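# Probe the gold pad behind the door, then stow

## Task

Swing the grey door open and bring the test probe's tip into contact with the gold pad in the bay beneath it. The job counts as done only when, at the end, the probe sits plugged into the black socket, neither hand is holding it, and the door is closed again.

## Robot and tools

ROBOT. Two arms stand at a table. left_arm has its base at (+0.036, +0.266, 0) m in the scene frame, yawed slightly (quat_wxyz +1.000, 0, 0, +0.016), and carries a left hand. right_arm has its base at (-0.017, -0.359, 0) m (quat_wxyz +1.000, 0, 0, +0.001) and carries a right hand. Each hand has index, middle and ring fingers plus a thumb, driven by 16 motors. On the right hand, middle_pip cannot be commanded past +73.8 degrees, although its stop is at +108. Any larger request is treated as +73.8, and hand_goal reports that value.

FRAMES. Scene frame: origin at table-top height, midway between the nominal bases, +z up, +x out over the table, +y toward left_arm. Each arm reports its hand pose, target, velocities and wrist-camera pose in its own base frame. Fixed cameras and the table use the scene frame. Motion offsets use the current Hand target's own axes. Hand point axes (right hand): +z runs along straight fingers toward the tips, +y points out of the palm face, +x crosses the palm away from the thumb. On the left hand +x points toward the thumb. The palm face is at y = -0.062. Finger knuckles are at z = -0.017, and straight fingertips end 0.139 m beyond them. Digits have 3 cm rubber caps. A rigid mast sits at the wrist on the palm side (x +0.05 to +0.10, z -0.16 to -0.11, out to y +0.06; flip the sign of x on the left hand). It can strike things.

execute_actions. The argument actions is a list of actions. Each action is a table of 1 to 15 rows, one row per 1/30 s step; a short table repeats its last row until the 15 steps are used, so one action lasts 0.5 s. Every row has 48 numbers in [-1, 1], covering both arms even if one is idle, in this order:
- left arm: dx, dy, dz, rx, ry, rz
- 16 left-hand motor numbers
- left current_limit, speed
- then the same 24 numbers for the right arm and hand

Pose numbers are offsets, not poses. They are measured from the Hand target at the start of that action, in that target's axes. Every row of one action counts from that same start. The next action starts from the new target, so a repeated offset moves the hand further. Scale: 1.0 = 0.6 m or 180 degrees. rx, ry, rz form one rotation vector. All zeros re-requests the current target.

Hand motor order: index_abd, index_mcp, index_pip, index_dip, middle_abd, middle_mcp, middle_pip, middle_dip, ring_abd, ring_mcp, ring_pip, ring_dip, thumb_cmc, thumb_axl, thumb_mcp, thumb_ipl. Each number is an absolute goal angle, linear between the hinge's stops. The list below gives degrees at +1, degrees at -1, and the straight value:
- _abd: -60, +60, 0.00; -1 swings the finger away from the thumb
- _mcp: -18, +128, 0.75
- _pip: -29, +108, 0.58
- _dip: -21, +117, 0.70
- thumb_cmc: -20, +120, 0.71; -1 brings the thumb in front of the palm
- thumb_axl: -27, +140, 0.68; rotates the thumb about its own line
- thumb_mcp: -69, +109, 0.23
- thumb_ipl: -77, +108, 0.17
For the finger joints, -1 bends toward the palm. A 0 is a real goal, not 'no change'. To leave a hand alone, resend its hand_goal, hand_current_limit and hand_speed.

current_limit maps -1 to 0 mA and +1 to 550 mA, never below 11 mA. speed sets the set-point rate to (speed+1)/2 of 8.5 rad/s. The start values are +0.4 and -0.6, and the last values sent stay in force. The optional cameras argument takes names or ["all"]. With an empty actions list, all cameras are shown by default.

zoom_image: camera (cam_head_left, cam_head_right, cam_high, cam_low, cam_left_wrist, cam_right_wrist) and region [x0, y0, x1, y1] in pixels of that camera's newest image, at most 504 by 504. All images are 672x504.

finished_scene: scene = current scene number. It is final, so call it only after the goal is met and stable.

RESULTS. Each arm reports end_effector_position (m) and end_effector_quat_wxyz in its base frame, which can be off by a few cm. It also reports Hand target (the last command after clipping; the next offsets start there), joint positions, velocities ("within noise" means at rest) and torques. Torques include gravity, are noisy, and wrap at ±28 N m on joints 3 and 4. Step readings list positions during motion. Hand data: hand_goal, hand_measured, hand_current_ma (positive pushes toward -1), and hand_state (moving, goal, blocked, overload).

CONTROL NOTES. Each step limits orientation to within 40 degrees of the measured one. The hand often stops short of its target, and the arm sags under load. If a gap remains, send it as a further offset, and aim higher if the hand sits low. Very small moves may not start. To stop pushing against something, send the target back past the hand point. A finger grips only while its goal lies beyond the object's surface.

AVOID:
- Objects falling off the table, or being left off it.
- Dropping the probe or releasing it while it moves.
- Slamming the door, or hitting fixed or heavy items hard.
- Any contact between the two arms or hands.
- Motor currents of 495 mA or more, whose time adds up: after 5 s the motor shuts down for 10 s.
- Long stretched reaches or pushes at unreachable poses. These heat motors: MOTOR HOT appears at 85 °C, and at 100 °C the arm drops and halts for 30 s or more.
- Arm stops in general. While an arm is stopped, its hand ignores new commands.

A loose object may occasionally be nudged by something else.

Each tool is called after "Emit:" by a JSON object that holds its "fn" and its "kwargs", one argument or row to a line.

## Session

Emit:
{"fn": "execute_actions", "kwargs": {
  "actions": []
}}

Scene clock: 0.00 s.
left_arm: end_effector_position=(+0.3991, +0.0538, +0.2313) hand_goal=(+0.000, +0.754, +0.576, +0.696, +0.000, +0.754, +0.576, +0.696, +0.000, +0.754, +0.576, +0.696, +0.714, +0.678, +0.226, +0.168) hand_measured=(+0.000, +0.754, +0.576, +0.696, +0.000, +0.754, +0.576, +0.696, +0.000, +0.754, +0.576, +0.696, +0.714, +0.678, +0.226, +0.168) hand_current_ma=(+0, +0, +0, +0, +0, +0, +0, +0, +0, +0, +0, +0, +0, +0, +0, +0) hand_state=(goal, goal, goal, goal, goal, goal, goal, goal, goal, goal, goal, goal, goal, goal, goal, goal) hand_current_limit=0.40 hand_speed=-0.60 end_effector_quat_wxyz=(-0.234, +0.653, +0.643, +0.325) | right_arm: end_effector_position=(+0.1435, -0.0507, +0.2098) hand_goal=(+0.000, +0.754, +0.576, +0.696, +0.000, +0.754, +0.576, +0.696, +0.000, +0.754, +0.576, +0.696, +0.714, +0.678, +0.226, +0.168) hand_measured=(+0.000, +0.754, +0.576, +0.696, +0.000, +0.754, +0.576, +0.696, +0.000, +0.754, +0.576, +0.696, +0.714, +0.678, +0.226, +0.168) hand_current_ma=(+0, +0, +0, +0, +0, +0, +0, +0, +0, +0, +0, +0, +0, +0, +0, +0) hand_state=(goal, goal, goal, goal, goal, goal, goal, goal, goal, goal, goal, goal, goal, goal, goal, goal) hand_current_limit=0.40 hand_speed=-0.60 end_effector_quat_wxyz=(-0.194, +0.969, -0.128, +0.085)
Joint positions: left_arm=[-0.27 1.201 0.905 -1.384 -0.818 -0.302] | right_arm=[-0.281 0.666 0.823 -1.609 -0.411 1.577]
Joint velocities: within noise
Joint torques (N m): no reading
Heat: left arm: hottest shoulder 32 °C; right arm: hottest elbow 34 °C.
Hand target: left_arm +0.4048, +0.0522, +0.2405; -0.226, +0.650, +0.646, +0.330 | right_arm +0.1476, -0.0519, +0.2175; -0.192, +0.969, -0.126, +0.095

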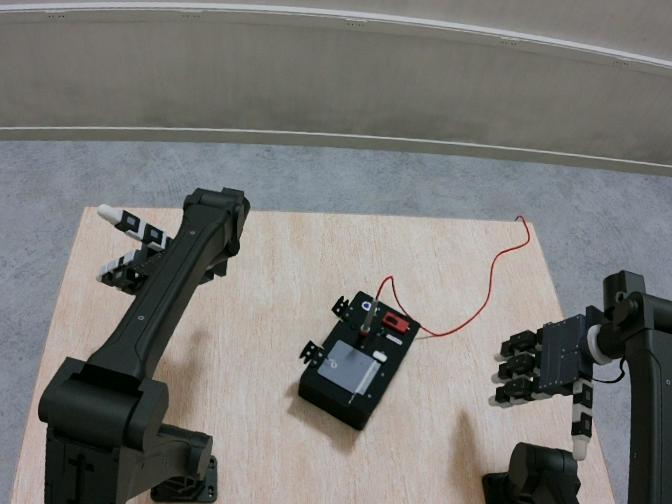

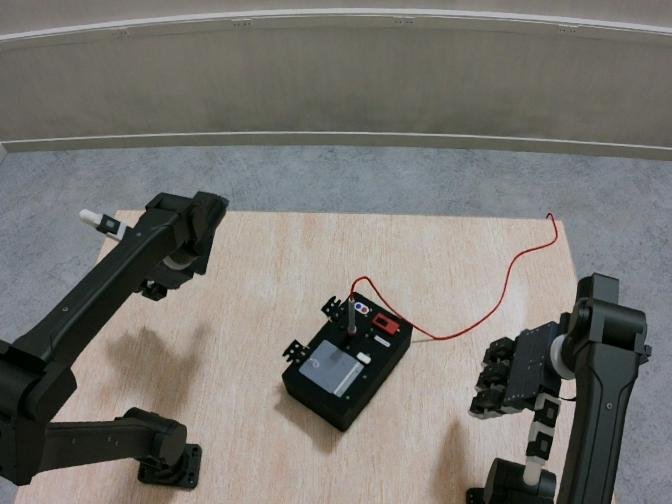

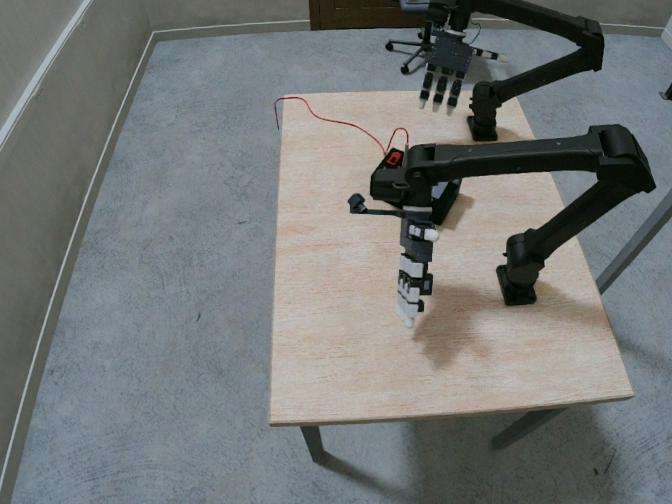

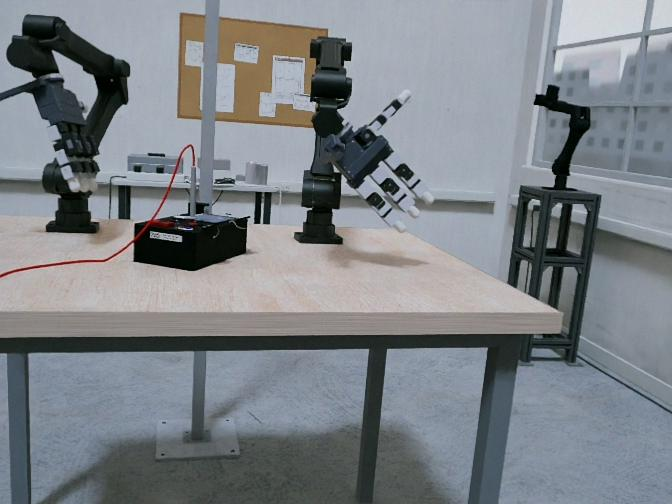

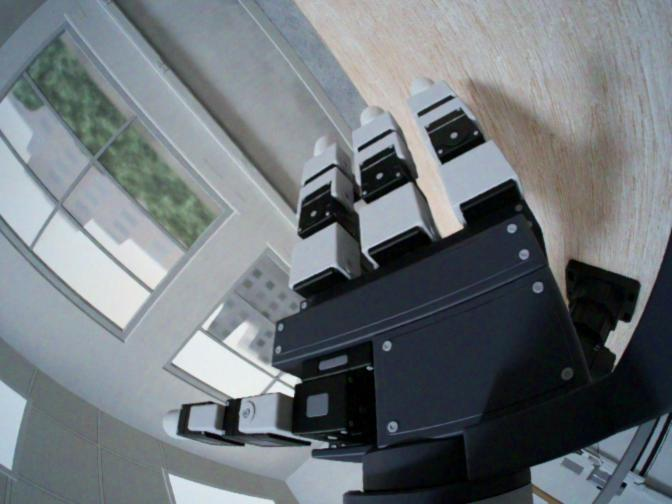

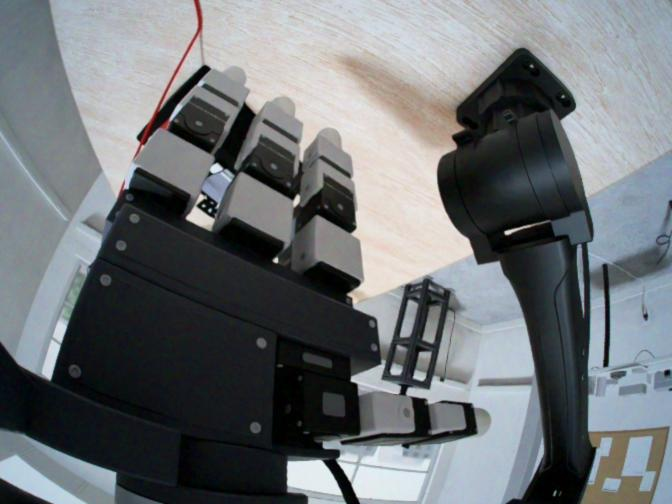

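Emit:
{"fn": "zoom_image", "kwargs": {
  "camera": "cam_head_left",
  "region": [290, 260, 440, 440]
}}

Emit:
{"fn": "zoom_image", "kwargs": {
  "camera": "cam_head_right",
  "region": [270, 260, 430, 440]
}}

Emit:
{"fn": "zoom_image", "kwargs": {
  "camera": "cam_low",
  "region": [110, 130, 270, 290]
}}

Emit:
{"fn": "zoom_image", "kwargs": {
  "camera": "cam_high",
  "region": [350, 110, 490, 240]
}}

Scaled by 2.800 from the camera's 672x504 image, which has a finer 960x720 frame.

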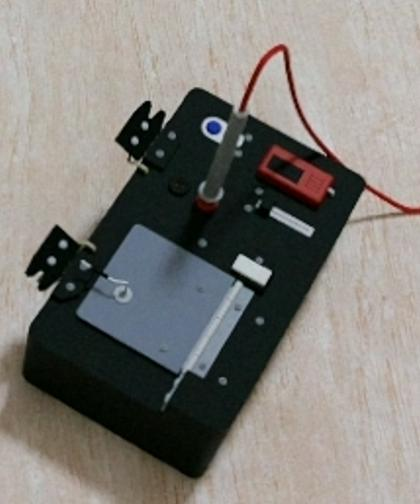

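Scaled by 2.800 from the camera's 672x504 image, which has a finer 960x720 frame.

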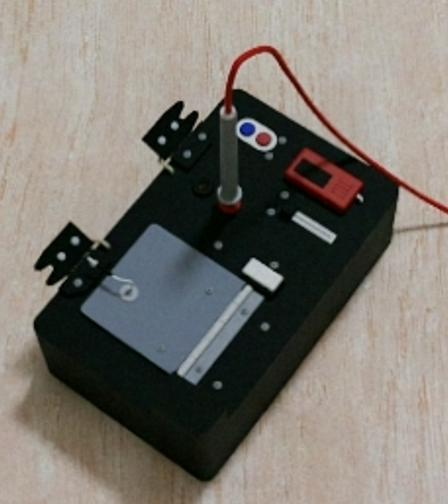

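Scaled by 3.150 from the camera's 672x504 image, which has a finer 960x720 frame.

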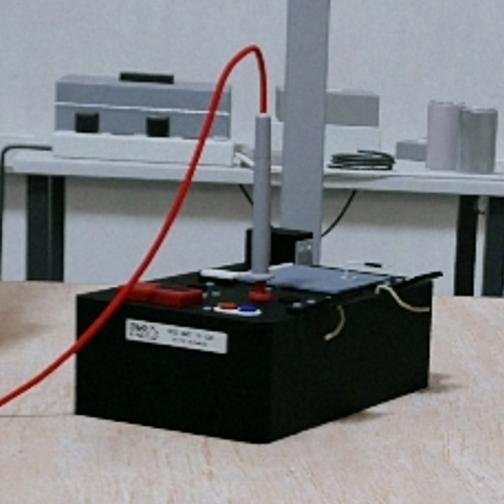

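Scaled by 3.600 from the camera's 672x504 image, which has a finer 960x720 frame.

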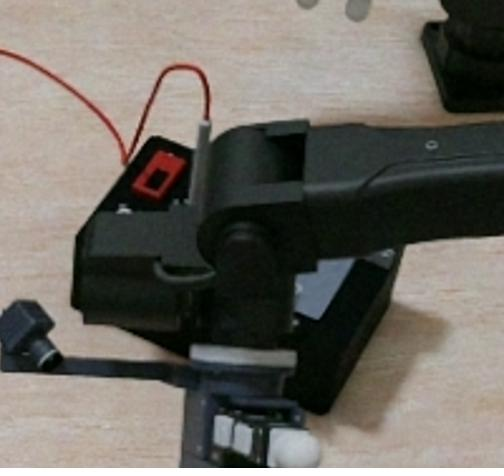

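Emit:
{"fn": "zoom_image", "kwargs": {
  "camera": "cam_head_left",
  "region": [295, 330, 385, 410]
}}

Emit:
{"fn": "zoom_image", "kwargs": {
  "camera": "cam_head_right",
  "region": [275, 330, 375, 420]
}}

Emit:
{"fn": "zoom_image", "kwargs": {
  "camera": "cam_head_right",
  "region": [315, 275, 415, 365]
}}

Emit:
{"fn": "zoom_image", "kwargs": {
  "camera": "cam_low",
  "region": [170, 190, 260, 260]
}}

Scaled by 5.600 from the camera's 672x504 image, which has a finer 960x720 frame.

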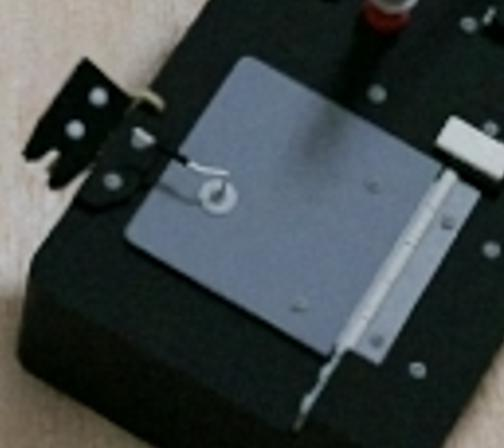

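Scaled by 5.040 from the camera's 672x504 image, which has a finer 960x720 frame.

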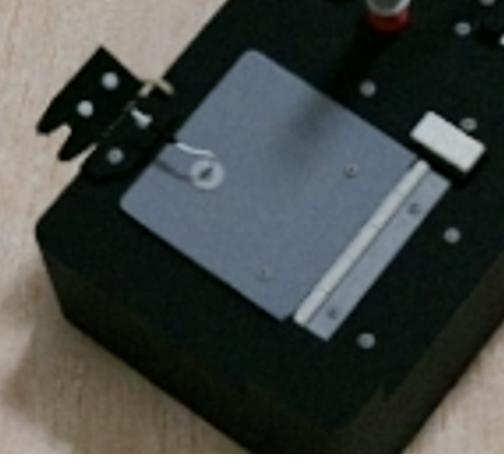

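Scaled by 5.040 from the camera's 672x504 image, which has a finer 960x720 frame.

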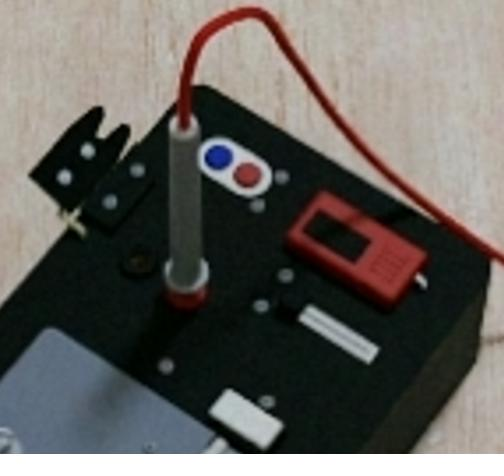

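Scaled by 5.600 from the camera's 672x504 image, which has a finer 960x720 frame.

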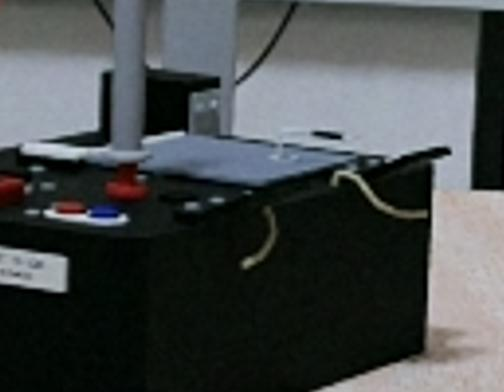

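Emit:
{"fn": "execute_actions", "kwargs": {
  "actions": [
    [[-0.0471,-0.0018,-0.0928,0,0,0,0,0.754,0.576,0.696,0,0.754,0.576,0.696,0,0.754,0.576,0.696,0.714,0.678,0.226,0.168,0.4,-0.6,0,0,0,0,0,0,0,0.754,0.576,0.696,0,0.754,0.576,0.696,0,0.754,0.576,0.696,0.714,0.678,0.226,0.168,0.4,-0.6]],
    [[-0.0471,-0.0018,-0.0928,0,0,0,0,0.754,0.576,0.696,0,0.754,0.576,0.696,0,0.754,0.576,0.696,0.714,0.678,0.226,0.168,0.4,-0.6,0,0,0,0,0,0,0,0.754,0.576,0.696,0,0.754,0.576,0.696,0,0.754,0.576,0.696,0.714,0.678,0.226,0.168,0.4,-0.6]],
    [[-0.0471,-0.0018,-0.0928,0,0,0,0,0.754,0.576,0.696,0,0.754,0.576,0.696,0,0.754,0.576,0.696,0.714,0.678,0.226,0.168,0.4,-0.6,0,0,0,0,0,0,0,0.754,0.576,0.696,0,0.754,0.576,0.696,0,0.754,0.576,0.696,0.714,0.678,0.226,0.168,0.4,-0.6]]
  ]
}}

Scene clock: 238.30 s.
left_arm: end_effector_position=(+0.3748, -0.1189, +0.2774) hand_goal=(+0.000, +0.754, +0.576, +0.696, +0.000, +0.754, +0.576, +0.696, +0.000, +0.754, +0.576, +0.696, +0.714, +0.678, +0.226, +0.168) hand_measured=(+0.000, +0.754, +0.576, +0.696, +0.000, +0.754, +0.576, +0.696, +0.000, +0.754, +0.576, +0.696, +0.714, +0.678, +0.224, +0.168) hand_current_ma=(+0, +0, +0, +0, +0, +0, +0, +0, +0, +0, +0, +0, +0, +0, -2, +0) hand_state=(goal, goal, goal, goal, goal, goal, goal, goal, goal, goal, goal, goal, goal, goal, goal, goal) hand_current_limit=0.40 hand_speed=-0.60 end_effector_quat_wxyz=(-0.156, +0.683, +0.625, +0.345) | right_arm: end_effector_position=(+0.1435, -0.0507, +0.2098) hand_goal=(+0.000, +0.754, +0.576, +0.696, +0.000, +0.754, +0.576, +0.696, +0.000, +0.754, +0.576, +0.696, +0.714, +0.678, +0.226, +0.168) hand_measured=(+0.000, +0.752, +0.576, +0.696, +0.000, +0.752, +0.576, +0.696, +0.000, +0.752, +0.576, +0.696, +0.714, +0.678, +0.224, +0.168) hand_current_ma=(+0, -11, +3, +0, +0, -10, +3, +0, +0, -12, +3, +0, -4, -4, -12, -2) hand_state=(goal, goal, goal, goal, goal, goal, goal, goal, goal, goal, goal, goal, goal, goal, goal, goal) hand_current_limit=0.40 hand_speed=-0.60 end_effector_quat_wxyz=(-0.194, +0.969, -0.128, +0.085)
Joint positions: left_arm=[-0.758 1.306 1.105 -1.698 -0.717 -0.792] | right_arm=[-0.281 0.666 0.823 -1.609 -0.411 1.577]
Joint torques (N m): left_arm=[0.21 -7.47 12.72 -1.14 -0.88 -0.15] | right_arm=[0.15 0.73 10.63 0.66 -0.38 -0.03]
Heat: left arm: hottest elbow 42 °C; right arm: hottest elbow 44 °C.
Hand target: left_arm +0.3832, -0.1264, +0.2926; -0.226, +0.650, +0.646, +0.330 | right_arm +0.1476, -0.0519, +0.2175; -0.192, +0.969, -0.126, +0.095
Off the commanded pose: left_arm 0.019 m, 9 deg | right_arm 0.009 m, 1 deg.
joint sent to its limit (left arm) — joint 4 (wrist pitch), lower limit. The joint targets are off in orientation, not in position.
Step readings (end_effector_position of left_arm | right_arm):
0: (+0.3991, +0.0538, +0.2313) | (+0.1435, -0.0507, +0.2098)
1: (+0.3990, +0.0537, +0.2313) | (+0.1435, -0.0507, +0.2098)
2: (+0.3970, +0.0527, +0.2312) | (+0.1435, -0.0507, +0.2098)
4: (+0.3920, +0.0420, +0.2313) | (+0.1435, -0.0507, +0.2098)
8: (+0.3865, +0.0072, +0.2345) | (+0.1435, -0.0507, +0.2098)
15: (+0.3878, -0.0031, +0.2411) | (+0.1435, -0.0507, +0.2098)
16: (+0.3873, -0.0028, +0.2412) | (+0.1435, -0.0507, +0.2098)
17: (+0.3855, -0.0047, +0.2414) | (+0.1435, -0.0507, +0.2098)
19: (+0.3828, -0.0146, +0.2443) | (+0.1435, -0.0507, +0.2098)
23: (+0.3825, -0.0512, +0.2539) | (+0.1435, -0.0507, +0.2098)
30: (+0.3813, -0.0617, +0.2602) | (+0.1435, -0.0507, +0.2098)
31: (+0.3811, -0.0614, +0.2603) | (+0.1435, -0.0507, +0.2098)
32: (+0.3805, -0.0630, +0.2607) | (+0.1435, -0.0507, +0.2098)
34: (+0.3790, -0.0725, +0.2629) | (+0.1435, -0.0507, +0.2098)
38: (+0.3753, -0.1063, +0.2732) | (+0.1435, -0.0507, +0.2098)
45: (+0.3744, -0.1190, +0.2787) | (+0.1435, -0.0507, +0.2098)

Emit:
{"fn": "execute_actions", "kwargs": {
  "actions": [
    [[0,0,0,-0.059,0.0432,0.1381,0,0.754,0.576,0.696,0,0.754,0.576,0.696,0,0.754,0.576,0.696,0.714,0.678,0.226,0.168,0.4,-0.6,0,0,0,0,0,0,0,0.754,0.576,0.696,0,0.754,0.576,0.696,0,0.754,0.576,0.696,0.714,0.678,0.226,0.168,0.4,-0.6]],
    [[0,0,0,-0.059,0.0432,0.1381,0,0.754,0.576,0.696,0,0.754,0.576,0.696,0,0.754,0.576,0.696,0.714,0.678,0.226,0.168,0.4,-0.6,0,0,0,0,0,0,0,0.754,0.576,0.696,0,0.754,0.576,0.696,0,0.754,0.576,0.696,0.714,0.678,0.226,0.168,0.4,-0.6]],
    [[-0.0391,0.0029,-0.0927,0,0,0,0,0.754,0.576,0.696,0,0.754,0.576,0.696,0,0.754,0.576,0.696,0.714,0.678,0.226,0.168,0.4,-0.6,0,0,0,0,0,0,0,0.754,0.576,0.696,0,0.754,0.576,0.696,0,0.754,0.576,0.696,0.714,0.678,0.226,0.168,0.4,-0.6]],
    [[0,0,0,-0.0066,0.0863,0.1027,0,0.754,0.576,0.696,0,0.754,0.576,0.696,0,0.754,0.576,0.696,0.714,0.678,0.226,0.168,0.4,-0.6,0,0,0,0,0,0,0,0.754,0.576,0.696,0,0.754,0.576,0.696,0,0.754,0.576,0.696,0.714,0.678,0.226,0.168,0.4,-0.6]]
  ],
  "cameras": ["cam_head_left", "cam_left_wrist"]
}}

Scene clock: 255.57 s.
left_arm: end_effector_position=(+0.3433, -0.1669, +0.3016) hand_goal=(+0.000, +0.754, +0.576, +0.696, +0.000, +0.754, +0.576, +0.696, +0.000, +0.754, +0.576, +0.696, +0.714, +0.678, +0.226, +0.168) hand_measured=(-0.004, +0.750, +0.576, +0.696, -0.004, +0.750, +0.576, +0.696, -0.004, +0.750, +0.576, +0.696, +0.712, +0.678, +0.224, +0.168) hand_current_ma=(-2, -4, +0, +0, -2, -4, +0, +0, -2, -3, +0, +0, -2, +0, -3, +0) hand_state=(goal, goal, goal, goal, goal, goal, goal, goal, goal, goal, goal, goal, goal, goal, goal, goal) hand_current_limit=0.40 hand_speed=-0.60 end_effector_quat_wxyz=(-0.388, +0.804, +0.033, +0.450) | right_arm: end_effector_position=(+0.1435, -0.0507, +0.2098) hand_goal=(+0.000, +0.754, +0.576, +0.696, +0.000, +0.754, +0.576, +0.696, +0.000, +0.754, +0.576, +0.696, +0.714, +0.678, +0.226, +0.168) hand_measured=(+0.000, +0.752, +0.576, +0.696, +0.000, +0.752, +0.576, +0.696, +0.000, +0.752, +0.576, +0.696, +0.714, +0.678, +0.224, +0.168) hand_current_ma=(+0, -11, +3, +0, +0, -10, +3, +0, +0, -12, +3, +0, -4, -4, -12, -2) hand_state=(goal, goal, goal, goal, goal, goal, goal, goal, goal, goal, goal, goal, goal, goal, goal, goal) hand_current_limit=0.40 hand_speed=-0.60 end_effector_quat_wxyz=(-0.194, +0.969, -0.128, +0.085)
Joint positions: left_arm=[-0.886 1.105 0.998 -1.679 -1.264 0.444] | right_arm=[-0.281 0.666 0.823 -1.609 -0.411 1.577]
Joint torques (N m): left_arm=[-1.03 -6.77 7.72 0.27 -1.38 -0.1] | right_arm=[-0.15 0.73 10.62 0.79 -0.36 -0.05]
Heat: left arm: hottest elbow 44 °C; right arm: hottest elbow 44 °C.
Hand target: left_arm +0.3403, -0.1680, +0.3013; -0.381, +0.805, +0.027, +0.454 | right_arm +0.1476, -0.0519, +0.2175; -0.192, +0.969, -0.126, +0.095
Off the commanded pose: left_arm 0.003 m, 1 deg | right_arm 0.009 m, 1 deg.
Step readings (end_effector_position of left_arm | right_arm):
0: (+0.3748, -0.1188, +0.2775) | (+0.1435, -0.0507, +0.2098)
1: (+0.3753, -0.1190, +0.2781) | (+0.1435, -0.0507, +0.2098)
2: (+0.3785, -0.1198, +0.2817) | (+0.1435, -0.0507, +0.2098)
4: (+0.3859, -0.1229, +0.2913) | (+0.1435, -0.0507, +0.2098)
8: (+0.3853, -0.1245, +0.2961) | (+0.1435, -0.0507, +0.2098)
15: (+0.3838, -0.1291, +0.2956) | (+0.1435, -0.0507, +0.2098)
16: (+0.3842, -0.1299, +0.2951) | (+0.1435, -0.0507, +0.2098)
17: (+0.3860, -0.1303, +0.2970) | (+0.1435, -0.0507, +0.2098)
19: (+0.3880, -0.1302, +0.2991) | (+0.1435, -0.0507, +0.2098)
23: (+0.3857, -0.1279, +0.2985) | (+0.1435, -0.0507, +0.2098)
30: (+0.3848, -0.1285, +0.2995) | (+0.1435, -0.0507, +0.2098)
31: (+0.3845, -0.1287, +0.2994) | (+0.1435, -0.0507, +0.2098)
32: (+0.3827, -0.1294, +0.2991) | (+0.1435, -0.0507, +0.2098)
34: (+0.3744, -0.1369, +0.2986) | (+0.1435, -0.0507, +0.2098)
38: (+0.3545, -0.1612, +0.2998) | (+0.1435, -0.0507, +0.2098)
45: (+0.3463, -0.1707, +0.3016) | (+0.1435, -0.0507, +0.2098)
46: (+0.3465, -0.1704, +0.3019) | (+0.1435, -0.0507, +0.2098)
47: (+0.3483, -0.1688, +0.3048) | (+0.1435, -0.0507, +0.2098)
49: (+0.3509, -0.1676, +0.3103) | (+0.1435, -0.0507, +0.2098)
53: (+0.3491, -0.1669, +0.3084) | (+0.1435, -0.0507, +0.2098)
60: (+0.3456, -0.1671, +0.3032) | (+0.1435, -0.0507, +0.2098)
camera_calibration:
cam_left_wrist: T_world_to_cam=[[-0.703377, 0.670615, -0.235661, 0.392098], [-0.483489, -0.208342, 0.850195, -0.173324], [0.521055, 0.711948, 0.470777, -0.0761025], [0, 0, 0, 1]] pos_world=[0.231647, -0.244877, 0.275589]
Images, in order (width x height): cam_head_left 672x504, cam_left_wrist 672x504.

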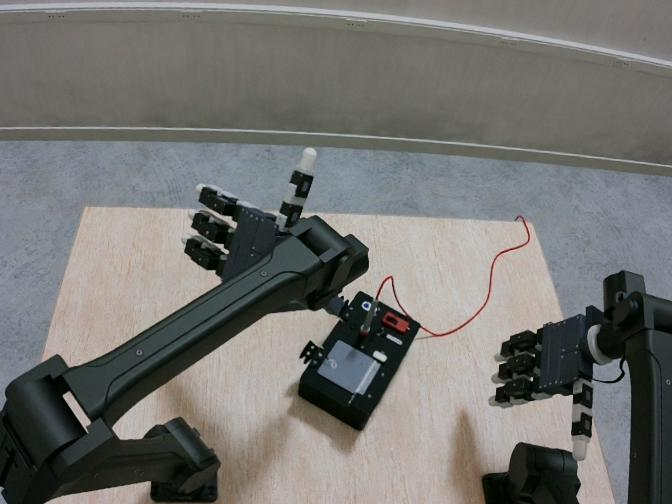

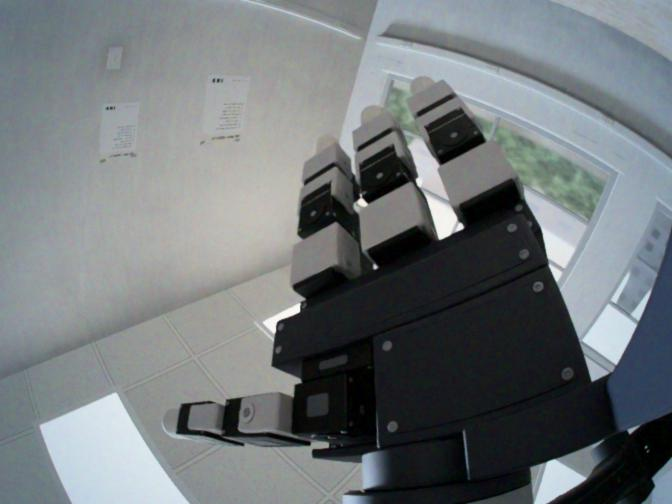

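Emit:
{"fn": "execute_actions", "kwargs": {
  "actions": [
    [[-0.016,0.0159,-0.0707,0,0,0,0,0.3,0.4,0.6,0,0.754,0.576,0.696,0,0.754,0.576,0.696,0,0.678,0.1,0.168,0.4,-0.6,0,0,0,0,0,0,0,0.754,0.576,0.696,0,0.754,0.576,0.696,0,0.754,0.576,0.696,0.714,0.678,0.226,0.168,0.4,-0.6]],
    [[-0.016,0.0159,-0.0707,0,0,0,0,-0.068,0.285,0.551,0,0.754,0.576,0.696,0,0.754,0.576,0.696,-0.571,0.678,0.056,0.168,0.4,-0.6,0,0,0,0,0,0,0,0.754,0.576,0.696,0,0.754,0.576,0.696,0,0.754,0.576,0.696,0.714,0.678,0.226,0.168,0.4,-0.6]],
    [[0,0,0,-0.0066,0.0863,0.1027,0,-0.068,0.285,0.551,0,0.754,0.576,0.696,0,0.754,0.576,0.696,-0.571,0.678,0.056,0.168,0.4,-0.6,0,0,0,0,0,0,0,0.754,0.576,0.696,0,0.754,0.576,0.696,0,0.754,0.576,0.696,0.714,0.678,0.226,0.168,0.4,-0.6]],
    [[0,0,0,-0.0066,0.0863,0.1027,0,-0.068,0.285,0.551,0,0.754,0.576,0.696,0,0.754,0.576,0.696,-0.571,0.678,0.056,0.168,0.4,-0.6,0,0,0,0,0,0,0,0.754,0.576,0.696,0,0.754,0.576,0.696,0,0.754,0.576,0.696,0.714,0.678,0.226,0.168,0.4,-0.6]],
    [[0,0,0,-0.0066,0.0863,0.1027,0,-0.068,0.285,0.551,0,0.754,0.576,0.696,0,0.754,0.576,0.696,-0.571,0.678,0.056,0.168,0.4,-0.6,0,0,0,0,0,0,0,0.754,0.576,0.696,0,0.754,0.576,0.696,0,0.754,0.576,0.696,0.714,0.678,0.226,0.168,0.4,-0.6]]
  ],
  "cameras": ["cam_head_left", "cam_left_wrist", "cam_low"]
}}

Scene clock: 297.10 s.
left_arm: end_effector_position=(+0.2733, -0.2172, +0.2833) hand_goal=(+0.000, -0.068, +0.286, +0.552, +0.000, +0.754, +0.576, +0.696, +0.000, +0.754, +0.576, +0.696, -0.570, +0.678, +0.056, +0.168) hand_measured=(-0.004, -0.072, +0.288, +0.554, -0.004, +0.744, +0.576, +0.696, -0.004, +0.746, +0.576, +0.696, -0.574, +0.678, +0.056, +0.168) hand_current_ma=(-2, -3, +1, +2, -2, -11, +0, +0, -2, -9, +0, +0, -2, +0, +0, +0) hand_state=(goal, goal, goal, goal, goal, goal, goal, goal, goal, goal, goal, goal, goal, goal, goal, goal) hand_current_limit=0.40 hand_speed=-0.60 end_effector_quat_wxyz=(+0.586, -0.588, +0.401, -0.388) | right_arm: end_effector_position=(+0.1435, -0.0507, +0.2098) hand_goal=(+0.000, +0.754, +0.576, +0.696, +0.000, +0.754, +0.576, +0.696, +0.000, +0.754, +0.576, +0.696, +0.714, +0.678, +0.226, +0.168) hand_measured=(+0.000, +0.752, +0.576, +0.696, +0.000, +0.752, +0.576, +0.696, +0.000, +0.752, +0.576, +0.696, +0.714, +0.678, +0.224, +0.168) hand_current_ma=(+0, -11, +3, +0, +0, -10, +3, +0, +0, -12, +3, +0, -4, -4, -12, -2) hand_state=(goal, goal, goal, goal, goal, goal, goal, goal, goal, goal, goal, goal, goal, goal, goal, goal) hand_current_limit=0.40 hand_speed=-0.60 end_effector_quat_wxyz=(-0.194, +0.969, -0.128, +0.085)
Joint positions: left_arm=[-1.187 1.144 0.982 -1.698 -1.557 1.294] | right_arm=[-0.281 0.666 0.823 -1.609 -0.411 1.577]
Joint torques (N m): left_arm=[-1.2 -5.36 13.33 -0.79 -1.36 -0.04] | right_arm=[-0.21 0.79 10.61 0.65 -0.35 -0.02]
Heat: left arm: hottest elbow 40 °C; right arm: hottest elbow 45 °C.
Hand target: left_arm +0.2763, -0.2300, +0.3007; +0.500, -0.500, +0.500, -0.500 | right_arm +0.1476, -0.0519, +0.2175; -0.192, +0.969, -0.126, +0.095
Off the commanded pose: left_arm 0.022 m, 22 deg | right_arm 0.009 m, 1 deg.
joint sent to its limit (left arm) — joint 4 (wrist pitch), lower limit; joint 5 (wrist yaw), lower limit. The joint targets are off in orientation, not in position.
Step readings (end_effector_position of left_arm | right_arm):
0: (+0.3433, -0.1669, +0.3015) | (+0.1435, -0.0507, +0.2098)
1: (+0.3431, -0.1672, +0.3015) | (+0.1435, -0.0507, +0.2098)
2: (+0.3422, -0.1683, +0.3012) | (+0.1435, -0.0507, +0.2098)
4: (+0.3353, -0.1765, +0.2999) | (+0.1435, -0.0507, +0.2098)
8: (+0.3187, -0.1959, +0.2994) | (+0.1435, -0.0507, +0.2098)
15: (+0.3136, -0.2014, +0.3016) | (+0.1435, -0.0507, +0.2098)
16: (+0.3134, -0.2016, +0.3015) | (+0.1435, -0.0507, +0.2098)
17: (+0.3116, -0.2035, +0.3010) | (+0.1435, -0.0507, +0.2098)
19: (+0.3047, -0.2094, +0.2993) | (+0.1435, -0.0507, +0.2098)
23: (+0.2869, -0.2273, +0.2992) | (+0.1435, -0.0507, +0.2098)
30: (+0.2811, -0.2327, +0.3013) | (+0.1435, -0.0507, +0.2098)
31: (+0.2814, -0.2326, +0.3017) | (+0.1435, -0.0507, +0.2098)
32: (+0.2831, -0.2321, +0.3046) | (+0.1435, -0.0507, +0.2098)
34: (+0.2855, -0.2318, +0.3108) | (+0.1435, -0.0507, +0.2098)
38: (+0.2845, -0.2314, +0.3122) | (+0.1435, -0.0507, +0.2098)
45: (+0.2815, -0.2298, +0.3082) | (+0.1435, -0.0507, +0.2098)
46: (+0.2815, -0.2295, +0.3084) | (+0.1435, -0.0507, +0.2098)
47: (+0.2821, -0.2293, +0.3106) | (+0.1435, -0.0507, +0.2098)
49: (+0.2836, -0.2291, +0.3162) | (+0.1435, -0.0507, +0.2098)
53: (+0.2812, -0.2296, +0.3136) | (+0.1435, -0.0507, +0.2098)
60: (+0.2786, -0.2290, +0.3054) | (+0.1435, -0.0507, +0.2098)
61: (+0.2784, -0.2286, +0.3047) | (+0.1435, -0.0507, +0.2098)
62: (+0.2779, -0.2273, +0.3032) | (+0.1435, -0.0507, +0.2098)
64: (+0.2766, -0.2242, +0.2977) | (+0.1435, -0.0507, +0.2098)
68: (+0.2755, -0.2218, +0.2867) | (+0.1435, -0.0507, +0.2098)
75: (+0.2745, -0.2197, +0.2829) | (+0.1435, -0.0507, +0.2098)
camera_calibration:
cam_left_wrist: T_world_to_cam=[[-0.27303, 0.735589, 0.619971, 0.0265009], [-0.505668, -0.657982, 0.557996, -0.210925], [0.818385, -0.16115, 0.551612, -0.288953], [0, 0, 0, 1]] pos_world=[0.137052, -0.204843, 0.260656]
Images, in order (width x height): cam_head_left 672x504, cam_low 672x504, cam_left_wrist 672x504.

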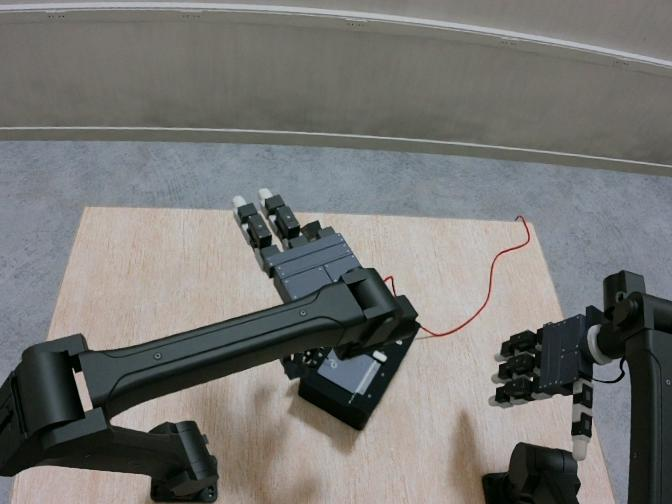

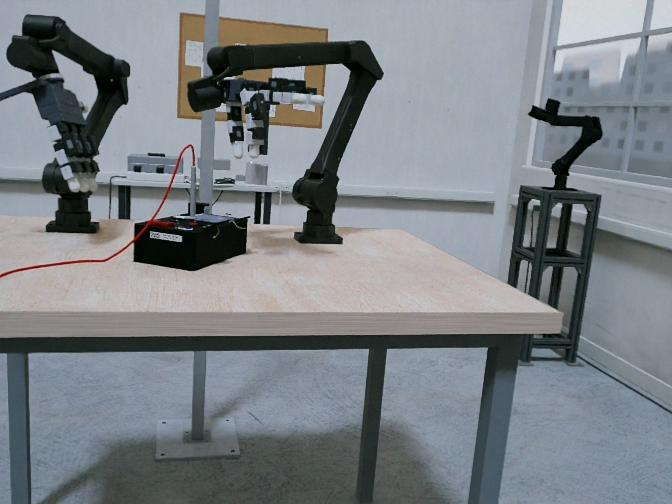

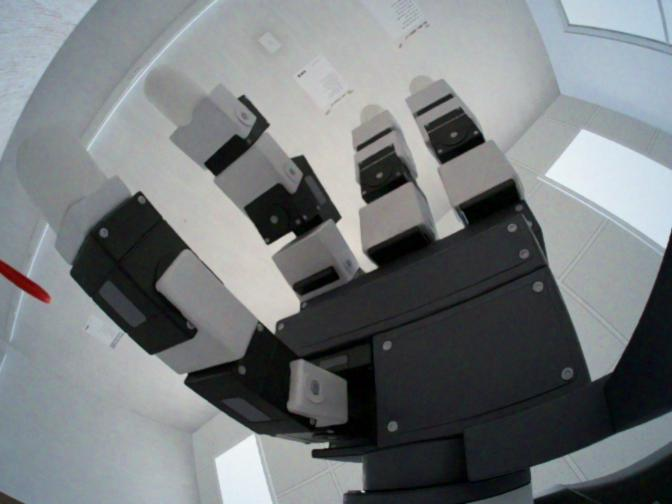

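Emit:
{"fn": "execute_actions", "kwargs": {
  "actions": [
    [[0.05,0.045,-0.0333,0,0,0,0,-0.068,0.285,0.551,0,0.754,0.576,0.696,0,0.754,0.576,0.696,-0.571,0.678,0.056,0.168,0.4,-0.6,0,0,0,0,0,0,0,0.754,0.576,0.696,0,0.754,0.576,0.696,0,0.754,0.576,0.696,0.714,0.678,0.226,0.168,0.4,-0.6]],
    [[0.03,0.045,-0.0133,0,0,0,0,-0.068,0.285,0.551,0,0.754,0.576,0.696,0,0.754,0.576,0.696,-0.571,0.678,0.056,0.168,0.4,-0.6,0,0,0,0,0,0,0,0.754,0.576,0.696,0,0.754,0.576,0.696,0,0.754,0.576,0.696,0.714,0.678,0.226,0.168,0.4,-0.6]]
  ],
  "cameras": ["cam_head_right", "cam_left_wrist", "cam_low"]
}}

Scene clock: 310.73 s.
left_arm: end_effector_position=(+0.2492, -0.2765, +0.2513) hand_goal=(+0.000, -0.068, +0.286, +0.552, +0.000, +0.754, +0.576, +0.696, +0.000, +0.754, +0.576, +0.696, -0.570, +0.678, +0.056, +0.168) hand_measured=(-0.002, -0.072, +0.288, +0.554, -0.002, +0.744, +0.576, +0.696, -0.002, +0.746, +0.576, +0.696, -0.572, +0.678, +0.056, +0.168) hand_current_ma=(-1, -4, +1, +2, -1, -11, +0, +0, -1, -9, +0, +0, -1, +0, +0, +0) hand_state=(goal, goal, goal, goal, goal, goal, goal, goal, goal, goal, goal, goal, goal, goal, goal, goal) hand_current_limit=0.40 hand_speed=-0.60 end_effector_quat_wxyz=(+0.554, -0.565, +0.432, -0.432) | right_arm: end_effector_position=(+0.1435, -0.0507, +0.2098) hand_goal=(+0.000, +0.754, +0.576, +0.696, +0.000, +0.754, +0.576, +0.696, +0.000, +0.754, +0.576, +0.696, +0.714, +0.678, +0.226, +0.168) hand_measured=(+0.000, +0.752, +0.576, +0.696, +0.000, +0.752, +0.576, +0.696, +0.000, +0.752, +0.576, +0.696, +0.714, +0.678, +0.224, +0.168) hand_current_ma=(+0, -11, +3, +0, +0, -10, +3, +0, +0, -12, +3, +0, -4, -4, -12, -2) hand_state=(goal, goal, goal, goal, goal, goal, goal, goal, goal, goal, goal, goal, goal, goal, goal, goal) hand_current_limit=0.40 hand_speed=-0.60 end_effector_quat_wxyz=(-0.194, +0.969, -0.128, +0.085)
Joint positions: left_arm=[-1.318 1.227 0.961 -1.572 -1.558 1.294] | right_arm=[-0.281 0.666 0.823 -1.609 -0.411 1.577]
Joint torques (N m): left_arm=[-0.91 -6.95 7.57 0.03 -1.32 -0.01] | right_arm=[-0.26 0.91 10.59 0.65 -0.37 -0.05]
Heat: left arm: hottest elbow 43 °C; right arm: hottest elbow 45 °C.
Hand target: left_arm +0.2482, -0.2779, +0.2467; +0.500, -0.499, +0.501, -0.500 | right_arm +0.1476, -0.0519, +0.2175; -0.192, +0.969, -0.126, +0.095
Off the commanded pose: left_arm 0.005 m, 15 deg | right_arm 0.009 m, 1 deg.
joint sent to its limit (left arm) — joint 5 (wrist yaw), lower limit. The joint targets are off in orientation, not in position.
Step readings (end_effector_position of left_arm | right_arm):
0: (+0.2733, -0.2172, +0.2833) | (+0.1435, -0.0507, +0.2098)
1: (+0.2731, -0.2174, +0.2833) | (+0.1435, -0.0507, +0.2098)
2: (+0.2723, -0.2185, +0.2832) | (+0.1435, -0.0507, +0.2098)
4: (+0.2676, -0.2262, +0.2820) | (+0.1435, -0.0507, +0.2098)
8: (+0.2564, -0.2466, +0.2769) | (+0.1435, -0.0507, +0.2098)
15: (+0.2541, -0.2552, +0.2729) | (+0.1435, -0.0507, +0.2098)
16: (+0.2542, -0.2555, +0.2729) | (+0.1435, -0.0507, +0.2098)
17: (+0.2543, -0.2567, +0.2726) | (+0.1435, -0.0507, +0.2098)
19: (+0.2535, -0.2609, +0.2702) | (+0.1435, -0.0507, +0.2098)
23: (+0.2500, -0.2693, +0.2585) | (+0.1435, -0.0507, +0.2098)
30: (+0.2489, -0.2753, +0.2513) | (+0.1435, -0.0507, +0.2098)
camera_calibration:
cam_left_wrist: T_world_to_cam=[[-0.178035, 0.777485, 0.603176, 0.075427], [-0.591178, -0.574527, 0.566063, -0.201891], [0.786646, -0.255805, 0.561917, -0.282055], [0, 0, 0, 1]] pos_world=[0.115952, -0.246786, 0.227279]
Images, in order (width x height): cam_head_right 672x504, cam_low 672x504, cam_left_wrist 672x504.

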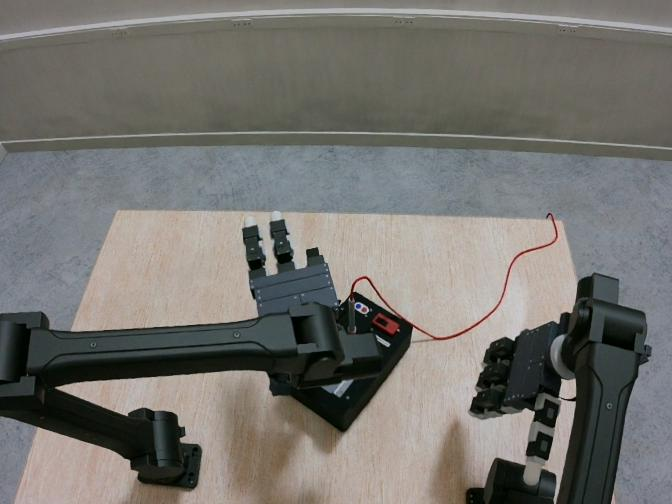

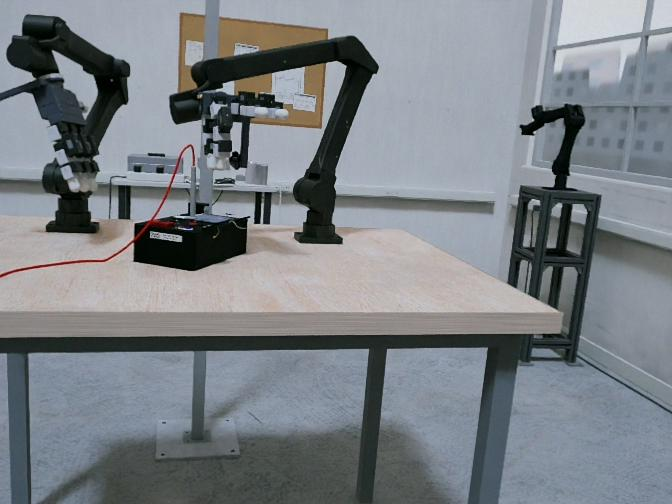

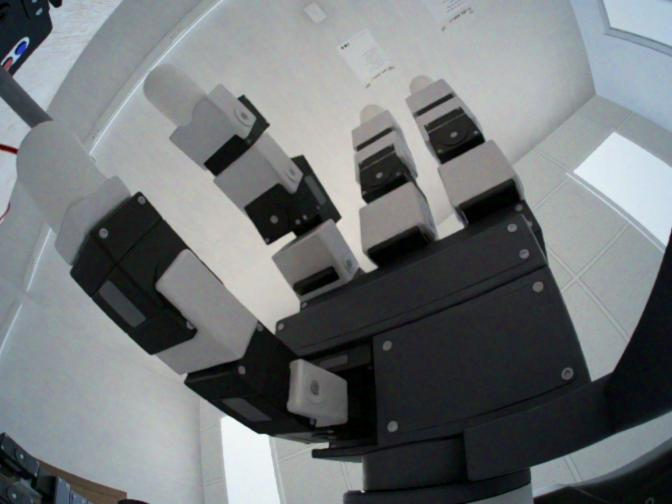

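Emit:
{"fn": "execute_actions", "kwargs": {
  "actions": [
    [[-0.015,0.05,-0.0133,0,-0.0817,0,0,-0.068,0.285,0.551,0,0.754,0.576,0.696,0,0.754,0.576,0.696,-0.571,0.678,0.056,0.168,0.4,-0.6,0,0,0,0,0,0,0,0.754,0.576,0.696,0,0.754,0.576,0.696,0,0.754,0.576,0.696,0.714,0.678,0.226,0.168,0.4,-0.6]],
    [[0,0.05,0,0,0,0,0,-0.068,0.285,0.551,0,0.754,0.576,0.696,0,0.754,0.576,0.696,-0.571,0.678,0.056,0.168,0.4,-0.6,0,0,0,0,0,0,0,0.754,0.576,0.696,0,0.754,0.576,0.696,0,0.754,0.576,0.696,0.714,0.678,0.226,0.168,0.4,-0.6]]
  ],
  "cameras": ["cam_head_right", "cam_head_left", "cam_left_wrist", "cam_low"]
}}

Scene clock: 329.90 s.
left_arm: end_effector_position=(+0.2431, -0.2651, +0.1912) hand_goal=(+0.000, -0.068, +0.286, +0.552, +0.000, +0.754, +0.576, +0.696, +0.000, +0.754, +0.576, +0.696, -0.570, +0.678, +0.056, +0.168) hand_measured=(-0.002, -0.072, +0.288, +0.554, -0.002, +0.744, +0.576, +0.696, -0.002, +0.746, +0.576, +0.696, -0.572, +0.678, +0.056, +0.168) hand_current_ma=(-1, -4, +1, +2, -1, -12, +0, +0, -1, -10, +0, +0, -1, +0, +0, +0) hand_state=(goal, goal, goal, goal, goal, goal, goal, goal, goal, goal, goal, goal, goal, goal, goal, goal) hand_current_limit=0.40 hand_speed=-0.60 end_effector_quat_wxyz=(+0.555, -0.560, +0.438, -0.431) | right_arm: end_effector_position=(+0.1435, -0.0507, +0.2098) hand_goal=(+0.000, +0.754, +0.576, +0.696, +0.000, +0.754, +0.576, +0.696, +0.000, +0.754, +0.576, +0.696, +0.714, +0.678, +0.226, +0.168) hand_measured=(+0.000, +0.752, +0.576, +0.696, +0.000, +0.752, +0.576, +0.696, +0.000, +0.752, +0.576, +0.696, +0.714, +0.678, +0.224, +0.168) hand_current_ma=(+0, -11, +3, +0, +0, -10, +3, +0, +0, -12, +3, +0, -4, -4, -12, -2) hand_state=(goal, goal, goal, goal, goal, goal, goal, goal, goal, goal, goal, goal, goal, goal, goal, goal) hand_current_limit=0.40 hand_speed=-0.60 end_effector_quat_wxyz=(-0.194, +0.969, -0.128, +0.085)
Joint positions: left_arm=[-1.328 1.277 0.828 -1.5 -1.559 1.195] | right_arm=[-0.281 0.666 0.823 -1.609 -0.411 1.577]
Joint torques (N m): left_arm=[-1.14 -6.48 7.2 -0.16 -1.23 -0.15] | right_arm=[-0.03 0.73 10.55 0.73 -0.4 -0.04]
Heat: left arm: hottest elbow 41 °C; right arm: hottest elbow 45 °C.
Hand target: left_arm +0.2403, -0.2688, +0.1867; +0.560, -0.559, +0.432, -0.432 | right_arm +0.1476, -0.0519, +0.2175; -0.192, +0.969, -0.126, +0.095
Off the commanded pose: left_arm 0.007 m, 1 deg | right_arm 0.009 m, 1 deg.
Step readings (end_effector_position of left_arm | right_arm):
0: (+0.2492, -0.2765, +0.2513) | (+0.1435, -0.0507, +0.2098)
1: (+0.2492, -0.2763, +0.2511) | (+0.1435, -0.0507, +0.2098)
2: (+0.2492, -0.2758, +0.2494) | (+0.1435, -0.0507, +0.2098)
4: (+0.2477, -0.2723, +0.2414) | (+0.1435, -0.0507, +0.2098)
8: (+0.2435, -0.2634, +0.2241) | (+0.1435, -0.0507, +0.2098)
15: (+0.2432, -0.2639, +0.2221) | (+0.1435, -0.0507, +0.2098)
16: (+0.2432, -0.2640, +0.2220) | (+0.1435, -0.0507, +0.2098)
17: (+0.2432, -0.2645, +0.2211) | (+0.1435, -0.0507, +0.2098)
19: (+0.2430, -0.2642, +0.2153) | (+0.1435, -0.0507, +0.2098)
23: (+0.2423, -0.2619, +0.1976) | (+0.1435, -0.0507, +0.2098)
30: (+0.2429, -0.2642, +0.1910) | (+0.1435, -0.0507, +0.2098)
camera_calibration:
cam_left_wrist: T_world_to_cam=[[-0.169908, 0.772181, 0.612264, 0.096597], [-0.595134, -0.575607, 0.560796, -0.163229], [0.785459, -0.269096, 0.557352, -0.242886], [0, 0, 0, 1]] pos_world=[0.110046, -0.233905, 0.167768]
Images, in order (width x height): cam_head_left 672x504, cam_head_right 672x504, cam_low 672x504, cam_left_wrist 672x504.

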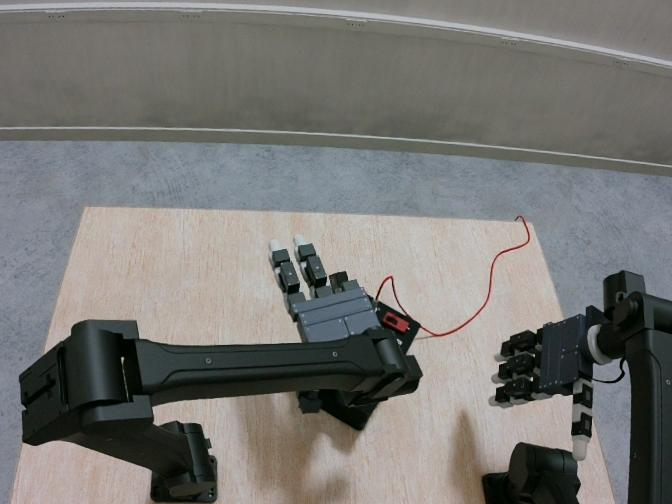

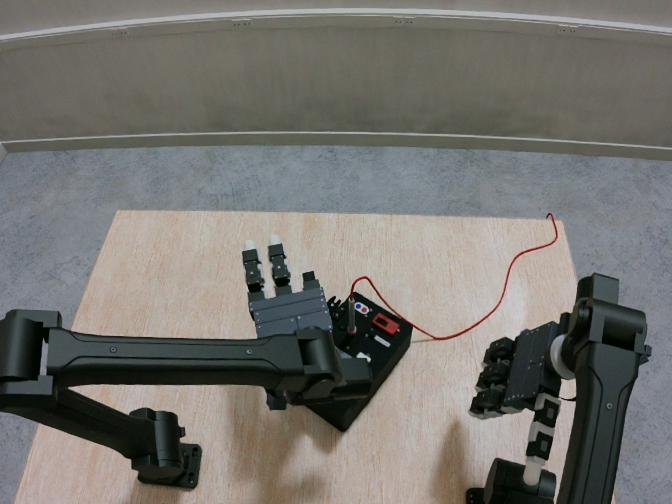

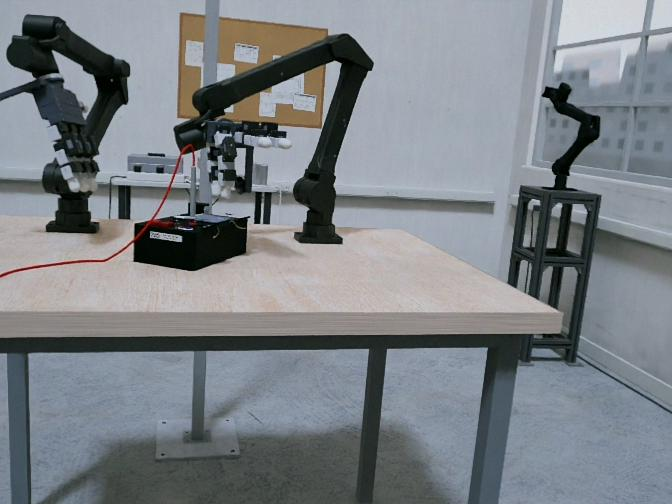

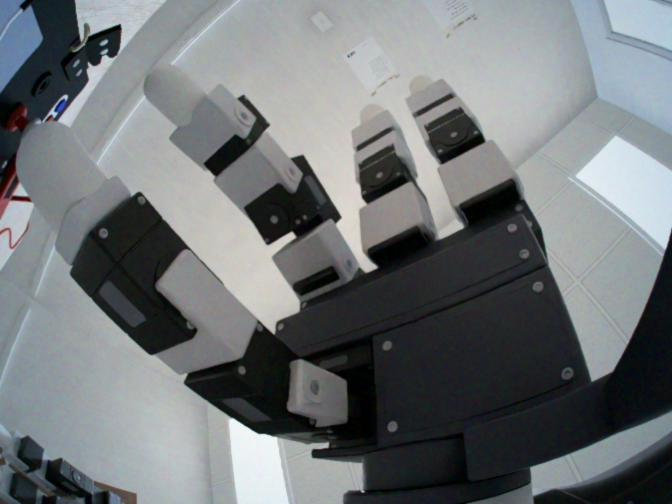

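Emit:
{"fn": "zoom_image", "kwargs": {
  "camera": "cam_left_wrist",
  "region": [0, 0, 150, 150]
}}

Emit:
{"fn": "zoom_image", "kwargs": {
  "camera": "cam_low",
  "region": [150, 100, 300, 280]
}}

Scaled by 3.360 from the camera's 672x504 image, which has a finer 960x720 frame.

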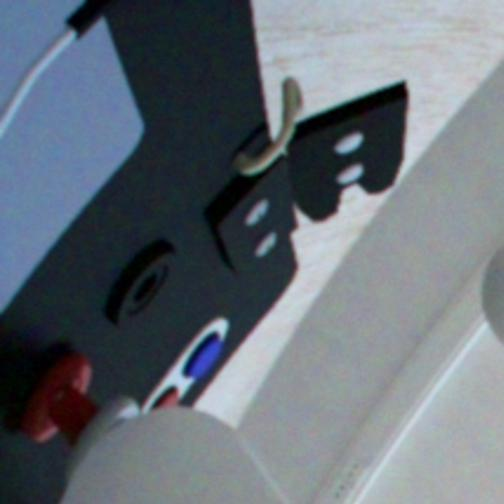

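Scaled by 2.800 from the camera's 672x504 image, which has a finer 960x720 frame.

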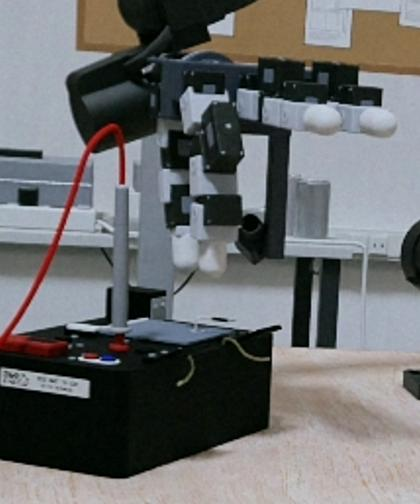

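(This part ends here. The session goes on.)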